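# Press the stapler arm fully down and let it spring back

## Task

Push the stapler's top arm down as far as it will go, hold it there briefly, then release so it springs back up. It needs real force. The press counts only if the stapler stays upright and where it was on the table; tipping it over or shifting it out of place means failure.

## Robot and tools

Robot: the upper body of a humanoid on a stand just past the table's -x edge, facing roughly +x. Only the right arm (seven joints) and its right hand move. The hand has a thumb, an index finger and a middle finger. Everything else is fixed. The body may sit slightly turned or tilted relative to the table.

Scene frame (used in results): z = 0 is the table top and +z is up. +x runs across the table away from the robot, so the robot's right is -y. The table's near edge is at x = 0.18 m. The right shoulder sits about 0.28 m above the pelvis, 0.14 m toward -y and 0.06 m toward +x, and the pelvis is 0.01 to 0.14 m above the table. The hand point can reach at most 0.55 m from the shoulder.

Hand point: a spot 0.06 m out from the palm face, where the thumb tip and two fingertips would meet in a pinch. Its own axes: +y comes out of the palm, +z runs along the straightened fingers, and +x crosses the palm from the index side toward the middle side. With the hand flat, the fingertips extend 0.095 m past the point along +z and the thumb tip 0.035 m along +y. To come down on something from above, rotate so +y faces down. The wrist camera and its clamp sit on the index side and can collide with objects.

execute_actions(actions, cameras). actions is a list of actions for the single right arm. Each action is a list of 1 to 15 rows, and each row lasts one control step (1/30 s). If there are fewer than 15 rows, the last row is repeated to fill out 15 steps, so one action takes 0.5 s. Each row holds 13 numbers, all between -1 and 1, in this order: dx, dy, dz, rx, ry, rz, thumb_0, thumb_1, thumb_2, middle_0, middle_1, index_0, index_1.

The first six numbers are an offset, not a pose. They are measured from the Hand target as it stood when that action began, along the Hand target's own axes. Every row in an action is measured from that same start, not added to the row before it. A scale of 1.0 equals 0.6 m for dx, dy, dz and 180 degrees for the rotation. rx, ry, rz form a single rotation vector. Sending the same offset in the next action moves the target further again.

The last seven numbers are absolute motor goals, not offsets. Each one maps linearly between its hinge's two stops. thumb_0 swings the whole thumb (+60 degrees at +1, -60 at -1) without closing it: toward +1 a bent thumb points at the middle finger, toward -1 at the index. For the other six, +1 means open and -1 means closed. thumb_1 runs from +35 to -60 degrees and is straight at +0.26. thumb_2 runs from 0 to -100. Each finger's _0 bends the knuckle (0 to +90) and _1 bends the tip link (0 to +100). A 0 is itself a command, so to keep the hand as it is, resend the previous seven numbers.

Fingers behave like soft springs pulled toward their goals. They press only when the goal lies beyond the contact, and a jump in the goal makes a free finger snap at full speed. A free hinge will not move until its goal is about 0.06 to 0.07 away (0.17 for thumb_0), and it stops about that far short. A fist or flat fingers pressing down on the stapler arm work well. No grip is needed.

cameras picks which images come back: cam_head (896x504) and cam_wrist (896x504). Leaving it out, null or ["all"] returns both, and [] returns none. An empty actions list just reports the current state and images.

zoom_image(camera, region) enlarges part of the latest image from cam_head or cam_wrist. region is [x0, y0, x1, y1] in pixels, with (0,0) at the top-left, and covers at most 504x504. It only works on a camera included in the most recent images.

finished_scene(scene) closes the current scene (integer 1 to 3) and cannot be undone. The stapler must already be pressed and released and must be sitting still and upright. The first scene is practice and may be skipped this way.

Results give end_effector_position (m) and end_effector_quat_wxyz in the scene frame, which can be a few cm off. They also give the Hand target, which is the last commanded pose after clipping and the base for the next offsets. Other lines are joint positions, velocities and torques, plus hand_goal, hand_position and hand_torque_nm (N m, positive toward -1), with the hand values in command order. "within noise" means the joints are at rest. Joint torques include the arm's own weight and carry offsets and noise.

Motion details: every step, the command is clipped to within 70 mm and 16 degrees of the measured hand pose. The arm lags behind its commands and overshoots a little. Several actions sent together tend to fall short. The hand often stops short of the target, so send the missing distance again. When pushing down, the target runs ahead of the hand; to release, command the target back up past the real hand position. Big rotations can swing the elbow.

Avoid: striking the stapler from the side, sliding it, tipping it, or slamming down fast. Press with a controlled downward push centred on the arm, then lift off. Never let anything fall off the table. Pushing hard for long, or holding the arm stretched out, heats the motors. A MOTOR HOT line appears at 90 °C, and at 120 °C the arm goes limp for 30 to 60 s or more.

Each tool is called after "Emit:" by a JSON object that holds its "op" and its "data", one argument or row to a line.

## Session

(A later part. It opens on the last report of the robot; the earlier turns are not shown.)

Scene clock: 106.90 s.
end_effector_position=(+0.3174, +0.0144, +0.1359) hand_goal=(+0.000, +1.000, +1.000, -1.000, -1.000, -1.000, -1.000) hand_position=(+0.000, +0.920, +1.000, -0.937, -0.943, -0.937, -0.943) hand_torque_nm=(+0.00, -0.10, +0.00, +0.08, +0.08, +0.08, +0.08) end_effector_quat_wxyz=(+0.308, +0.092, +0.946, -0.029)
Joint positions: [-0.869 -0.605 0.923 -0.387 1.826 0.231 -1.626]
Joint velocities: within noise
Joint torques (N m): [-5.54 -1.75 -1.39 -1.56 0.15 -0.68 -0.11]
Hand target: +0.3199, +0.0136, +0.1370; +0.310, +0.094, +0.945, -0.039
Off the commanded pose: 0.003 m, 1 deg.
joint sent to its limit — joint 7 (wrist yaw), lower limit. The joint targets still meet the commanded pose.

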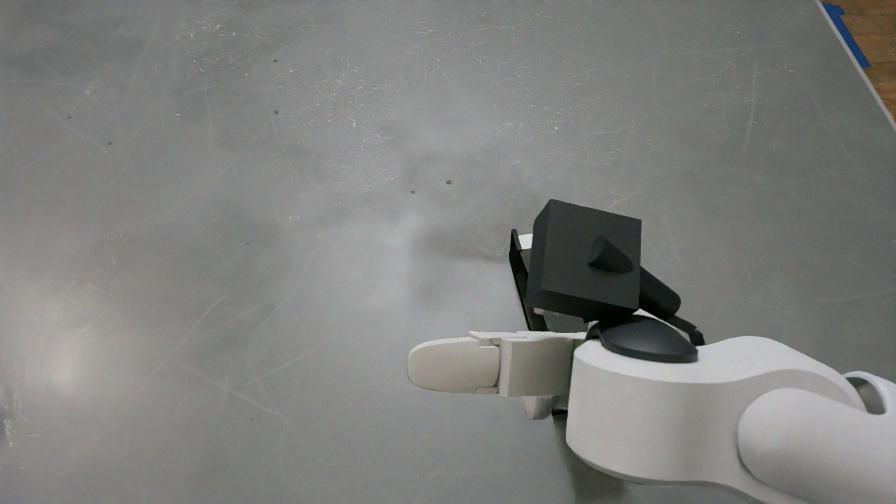

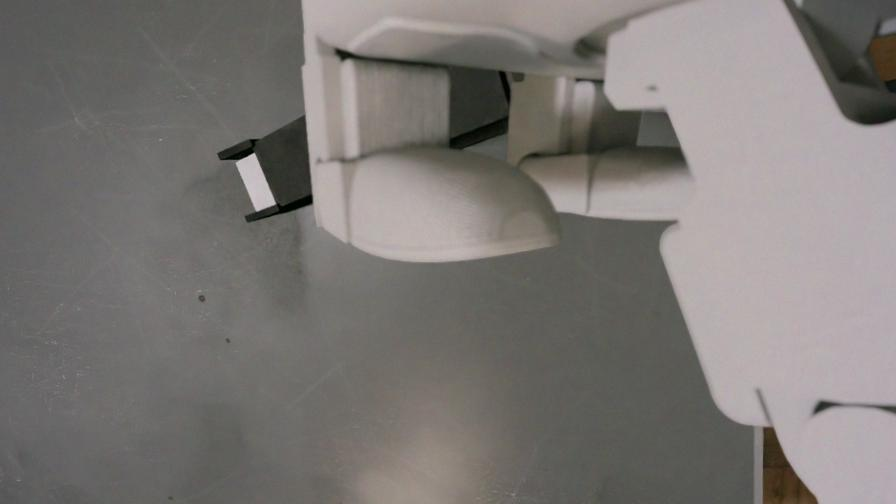

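Emit:
{"op": "execute_actions", "data": {
  "actions": [
    [[-0.036,-0.015,0.029,0,0,0,0,1,1,-1,-1,-1,-1]],
    [[-0.036,-0.015,0.029,0,0,0,0,1,1,-1,-1,-1,-1]]
  ]
}}

Emit:
{"op": "zoom_image", "data": {
  "camera": "cam_head",
  "region": [450, 200, 800, 500]
}}

Scene clock: 113.43 s.
end_effector_position=(+0.3672, -0.0179, +0.1300) hand_goal=(+0.000, +1.000, +1.000, -1.000, -1.000, -1.000, -1.000) hand_position=(+0.000, +0.920, +1.000, -0.937, -0.943, -0.937, -0.943) hand_torque_nm=(+0.00, -0.10, +0.00, +0.08, +0.08, +0.08, +0.08) end_effector_quat_wxyz=(+0.305, +0.095, +0.947, -0.043)
Joint positions: [-0.97 -0.687 0.858 -0.12 1.901 0.378 -1.406]
Joint velocities: within noise
Joint torques (N m): [-6.35 -1.55 -2.31 -1.06 0.12 -0.38 0.18]
Hand target: +0.3705, -0.0153, +0.1349; +0.310, +0.094, +0.945, -0.039
Off the commanded pose: 0.006 m, 1 deg.

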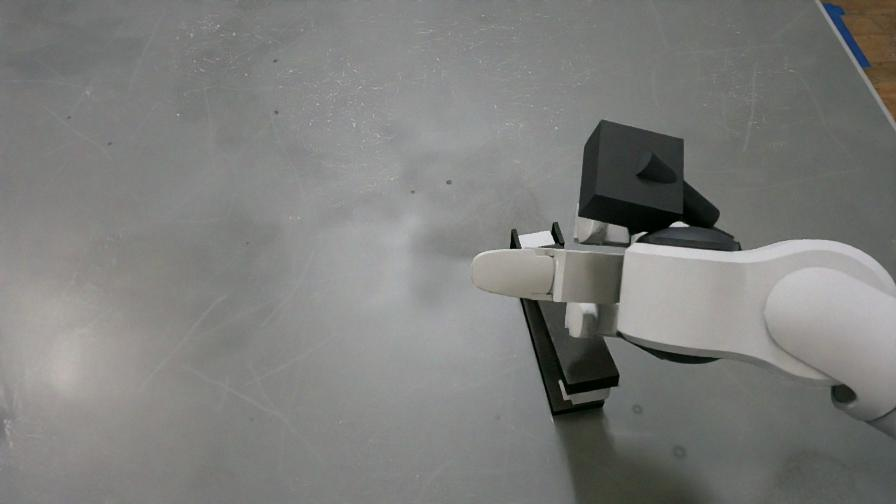

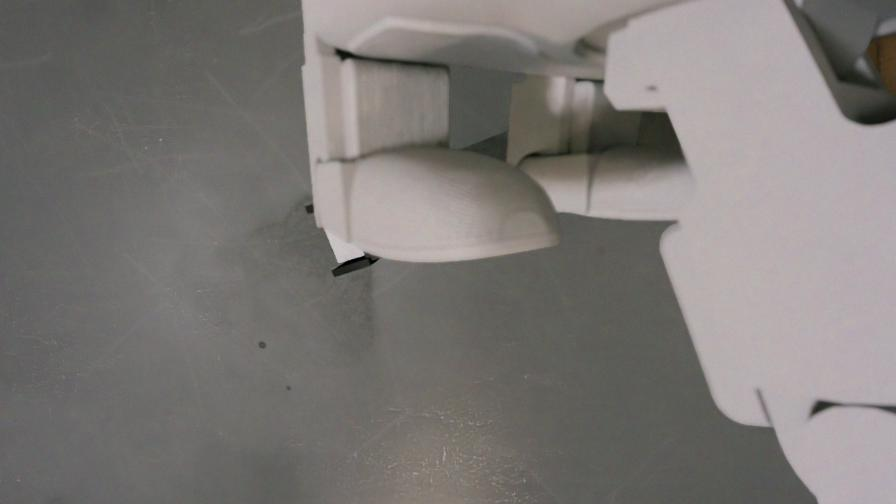

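Scaled by 1.440 from the camera's 896x504 image, which has a finer 1280x720 frame.

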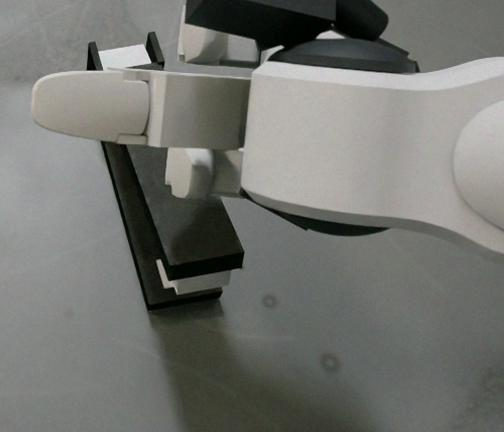

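Emit:
{"op": "execute_actions", "data": {
  "actions": [
    [[0.042,-0.007,0.033,0,0,0,0,1,1,-1,-1,-1,-1]]
  ]
}}

Emit:
{"op": "zoom_image", "data": {
  "camera": "cam_head",
  "region": [450, 200, 800, 500]
}}

Scene clock: 115.07 s.
end_effector_position=(+0.3621, -0.0187, +0.1077) hand_goal=(+0.000, +1.000, +1.000, -1.000, -1.000, -1.000, -1.000) hand_position=(+0.000, +0.920, +1.000, -0.937, -0.943, -0.937, -0.943) hand_torque_nm=(+0.00, -0.10, +0.00, +0.08, +0.08, +0.08, +0.08) end_effector_quat_wxyz=(+0.313, +0.093, +0.945, -0.038)
Joint positions: [-0.906 -0.676 0.905 -0.095 1.8 0.326 -1.316]
Joint velocities: within noise
Joint torques (N m): [-4.47 -1.37 -1.71 -1.19 -0.19 -0.86 0.18]
Hand target: +0.3612, -0.0181, +0.1041; +0.310, +0.094, +0.945, -0.039
Off the commanded pose: 0.004 m, 0 deg.

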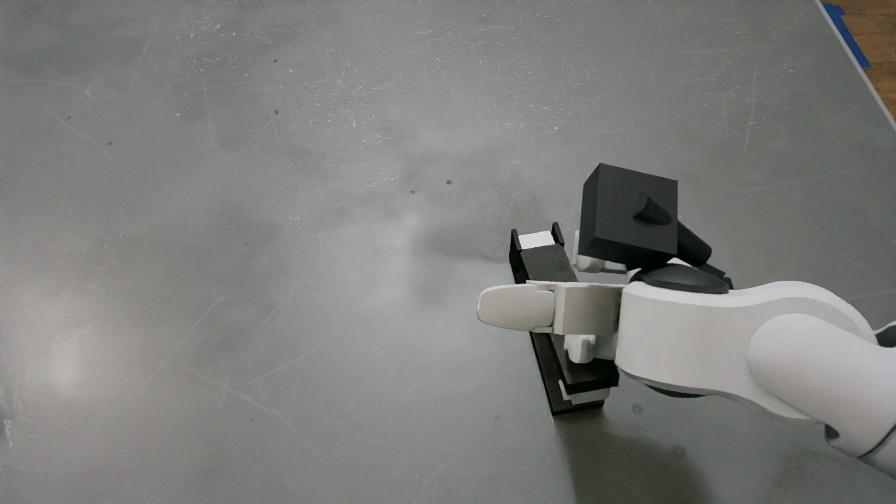

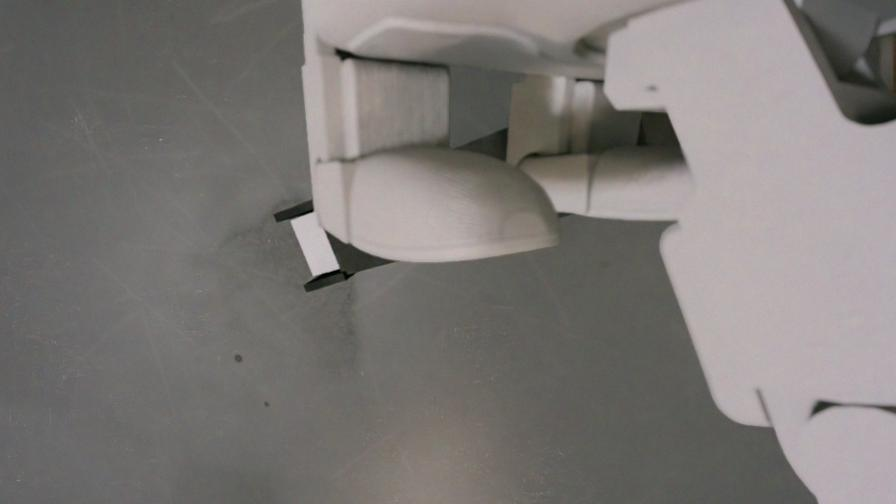

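Scaled by 1.440 from the camera's 896x504 image, which has a finer 1280x720 frame.

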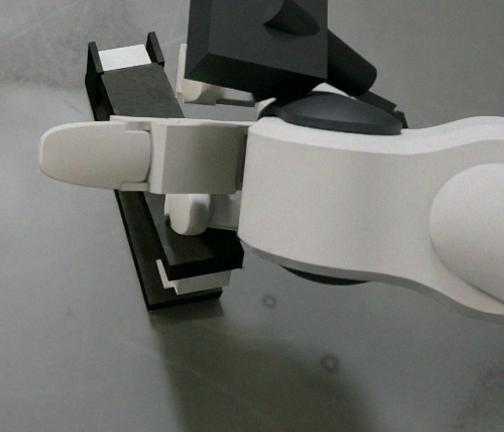

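Emit:
{"op": "execute_actions", "data": {
  "actions": [
    [[0.02,0.003,0.027,0,0,0,0,1,1,-1,-1,-1,-1]]
  ]
}}

Emit:
{"op": "zoom_image", "data": {
  "camera": "cam_head",
  "region": [450, 200, 800, 500]
}}

Scene clock: 117.37 s.
end_effector_position=(+0.3698, -0.0162, +0.0991) hand_goal=(+0.000, +1.000, +1.000, -1.000, -1.000, -1.000, -1.000) hand_position=(+0.000, +0.920, +1.000, -0.973, -0.943, -0.937, -0.943) hand_torque_nm=(+0.00, -0.10, +0.00, +0.03, +0.08, +0.08, +0.08) end_effector_quat_wxyz=(+0.328, +0.099, +0.939, -0.031)
Joint positions: [-0.9 -0.642 0.929 -0.026 1.733 0.285 -1.244]
Joint velocities: within noise
Joint torques (N m): [-3.21 -1.11 -0.82 -0.54 -0.09 -0.58 0.18]
Hand target: +0.3614, -0.0167, +0.0839; +0.310, +0.094, +0.945, -0.039
Off the commanded pose: 0.017 m, 2 deg.

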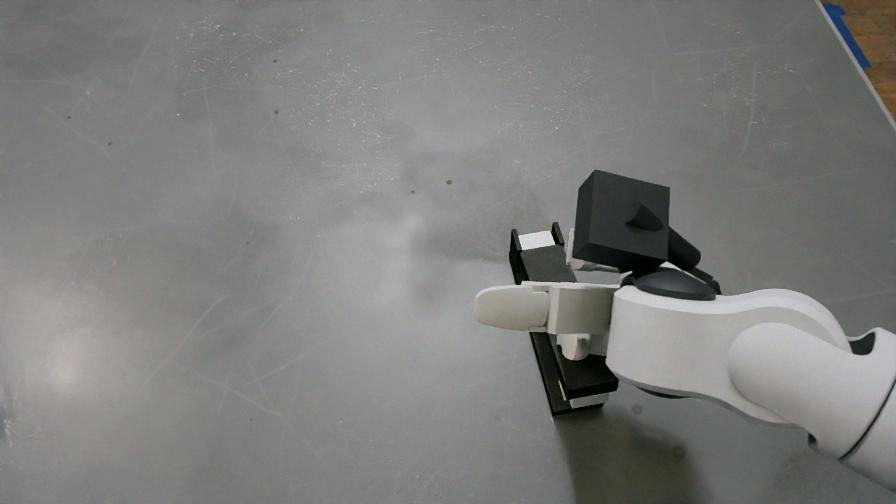

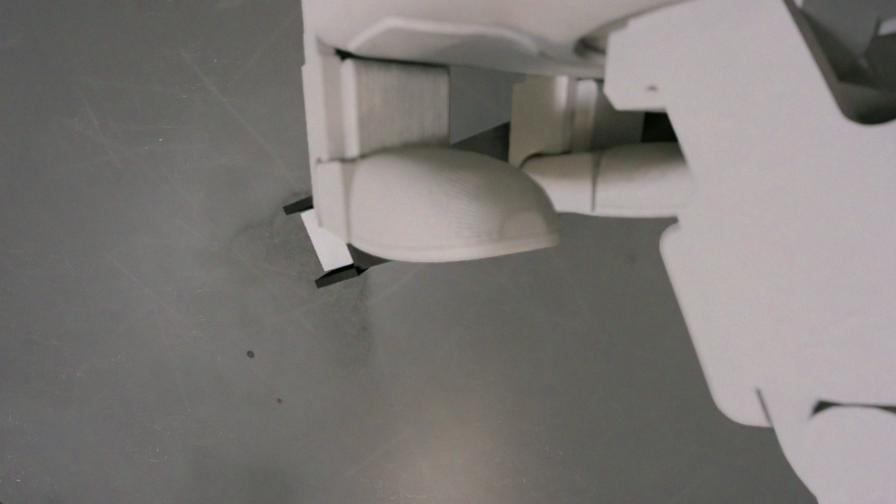

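Scaled by 1.440 from the camera's 896x504 image, which has a finer 1280x720 frame.

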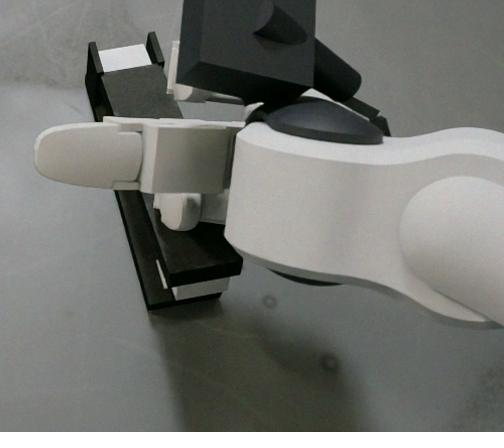

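Emit:
{"op": "execute_actions", "data": {
  "actions": [
    [[0.05,0.0,0.035,0,0,0,0,1,1,-1,-1,-1,-1]]
  ]
}}

Emit:
{"op": "zoom_image", "data": {
  "camera": "cam_head",
  "region": [450, 200, 800, 500]
}}

Scene clock: 119.13 s.
end_effector_position=(+0.3697, -0.0144, +0.0814) hand_goal=(+0.000, +1.000, +1.000, -1.000, -1.000, -1.000, -1.000) hand_position=(+0.000, +0.920, +1.000, -0.997, -0.943, -0.937, -0.943) hand_torque_nm=(+0.00, -0.10, +0.00, +0.00, +0.08, +0.08, +0.08) end_effector_quat_wxyz=(+0.352, +0.107, +0.930, -0.024)
Joint positions: [-0.849 -0.604 0.982 0.032 1.619 0.181 -1.159]
Joint velocities: within noise
Joint torques (N m): [-1.33 -0.41 0.33 0.96 0.2 0.06 0.36]
Hand target: +0.3499, -0.0149, +0.0492; +0.310, +0.094, +0.945, -0.039
Off the commanded pose: 0.038 m, 6 deg.

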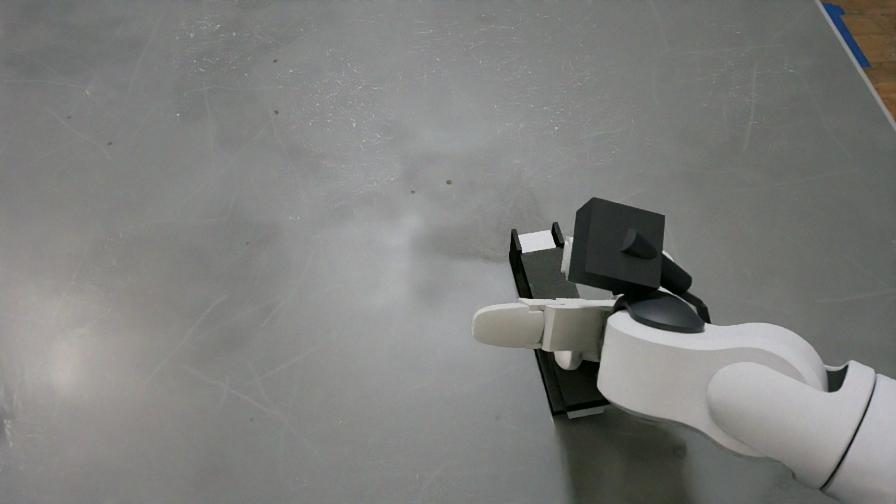

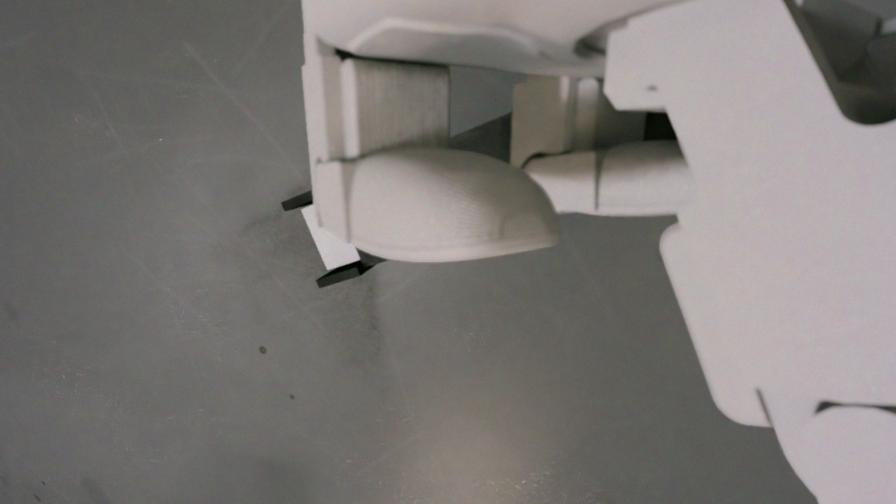

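Scaled by 1.440 from the camera's 896x504 image, which has a finer 1280x720 frame.

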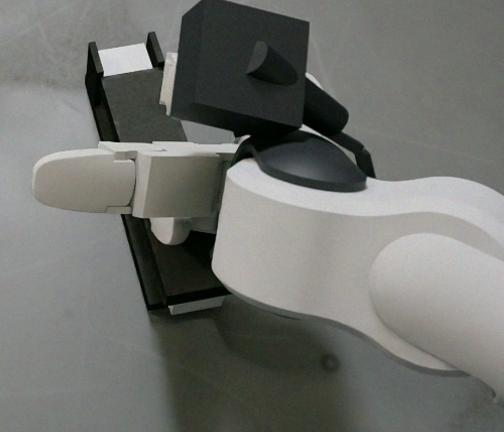

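Emit:
{"op": "execute_actions", "data": {
  "actions": [
    [[0.015,0.003,0.02,0,0,0,0,1,1,-1,-1,-1,-1]]
  ]
}}

Emit:
{"op": "zoom_image", "data": {
  "camera": "cam_head",
  "region": [450, 200, 800, 500]
}}

Emit:
{"op": "execute_actions", "data": {
  "actions": [
    [[-0.05,-0.008,-0.067,0,0,0,0,1,1,-1,-1,-1,-1]],
    [[-0.05,-0.008,-0.067,0,0,0,0,1,1,-1,-1,-1,-1]],
    [[-0.05,-0.008,-0.067,0,0,0,0,1,1,-1,-1,-1,-1]]
  ]
}}

Scene clock: 121.13 s.
end_effector_position=(+0.3744, -0.0110, +0.0763) hand_goal=(+0.000, +1.000, +1.000, -1.000, -1.000, -1.000, -1.000) hand_position=(+0.000, +0.920, +1.000, -0.997, -0.943, -0.937, -0.943) hand_torque_nm=(+0.00, -0.10, +0.00, +0.00, +0.08, +0.08, +0.08) end_effector_quat_wxyz=(+0.361, +0.111, +0.926, -0.015)
Joint positions: [-0.849 -0.572 0.998 0.091 1.586 0.144 -1.108]
Joint velocities: within noise
Joint torques (N m): [-0.58 -0.21 0.99 2.2 0.2 0.34 0.36]
Hand target: +0.3501, -0.0133, +0.0342; +0.310, +0.094, +0.945, -0.039
Off the commanded pose: 0.049 m, 7 deg.

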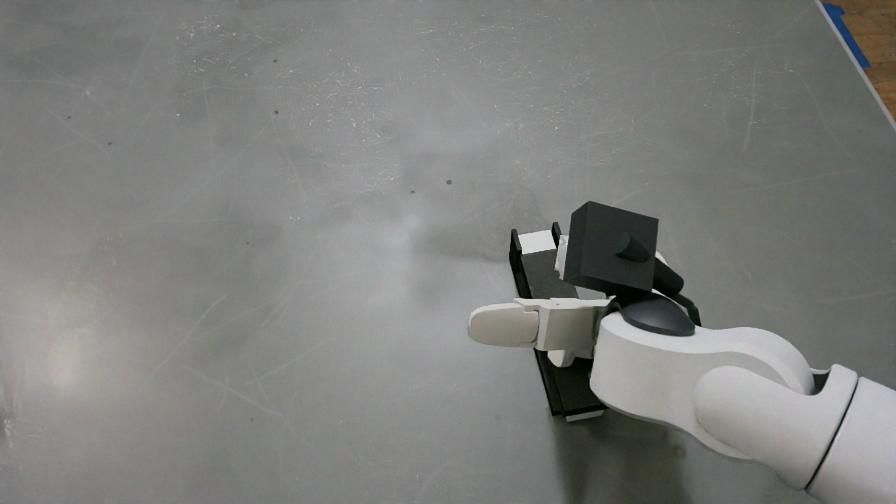

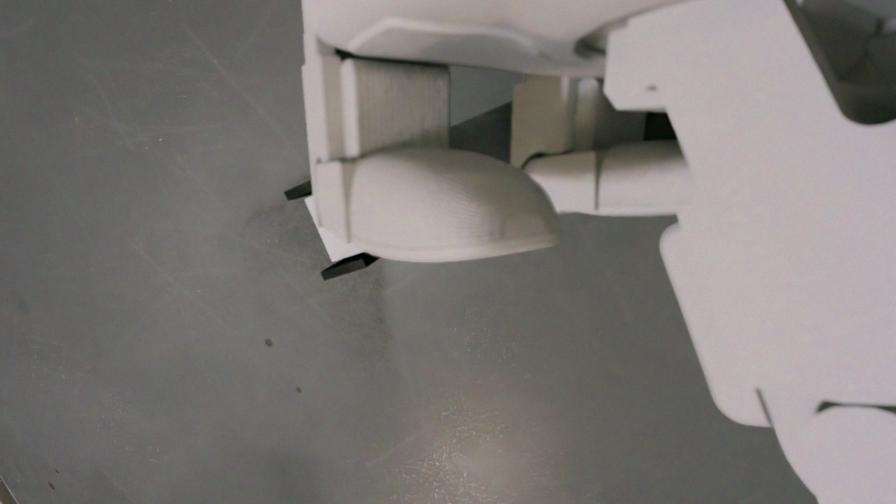

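Scaled by 1.440 from the camera's 896x504 image, which has a finer 1280x720 frame.

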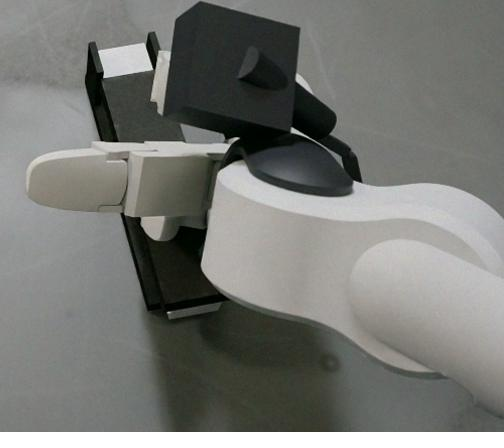

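Scene clock: 122.97 s.
end_effector_position=(+0.3502, -0.0243, +0.1894) hand_goal=(+0.000, +1.000, +1.000, -1.000, -1.000, -1.000, -1.000) hand_position=(+0.000, +0.922, +1.000, -0.997, -0.943, -0.937, -0.943) hand_torque_nm=(+0.00, -0.10, +0.00, +0.00, +0.08, +0.08, +0.08) end_effector_quat_wxyz=(+0.346, +0.090, +0.933, -0.025)
Joint positions: [-0.897 -0.708 0.579 -0.384 1.978 0.528 -1.626]
Joint velocities: within noise
Joint torques (N m): [-3.38 -1.43 -2.45 -1.11 0.3 -0.32 -0.11]
Hand target: +0.3485, -0.0252, +0.1849; +0.310, +0.094, +0.945, -0.039
Off the commanded pose: 0.005 m, 5 deg.
joint sent to its limit — joint 5 (wrist roll), upper limit; joint 7 (wrist yaw), lower limit. The joint targets are off in orientation, not in position.

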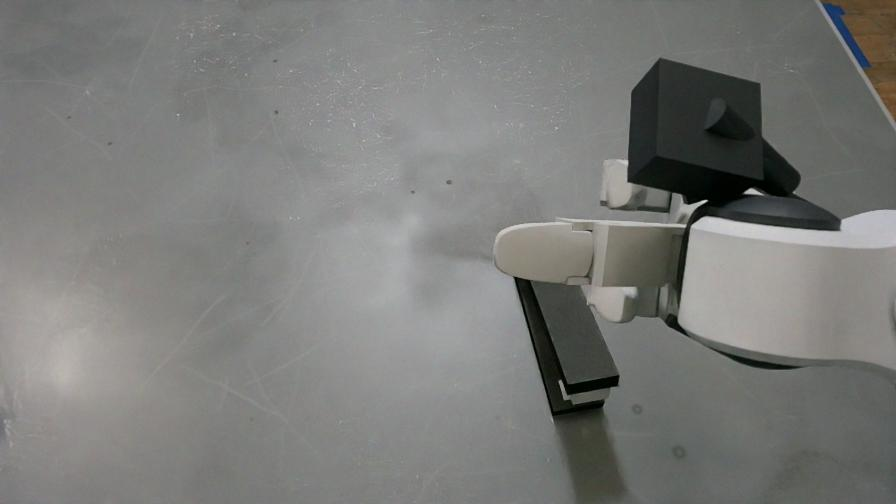

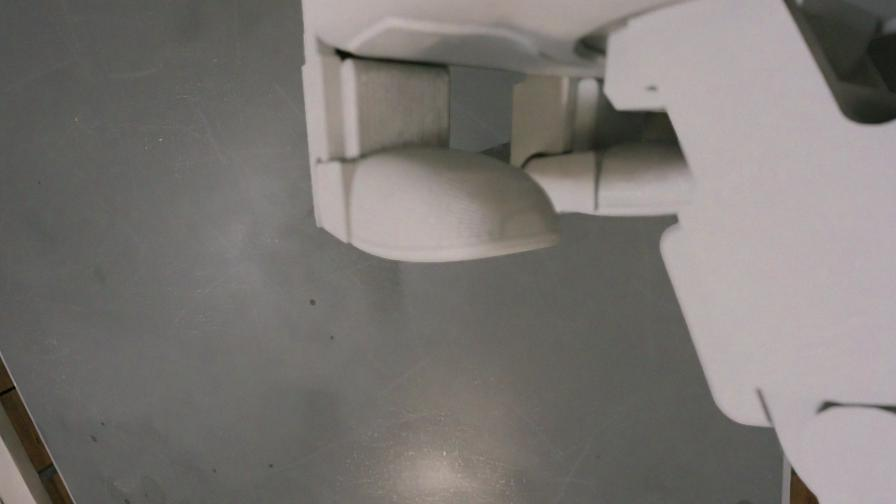

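Emit:
{"op": "finished_scene", "data": {
  "scene": 1
}}

The scene is finished: the task was done.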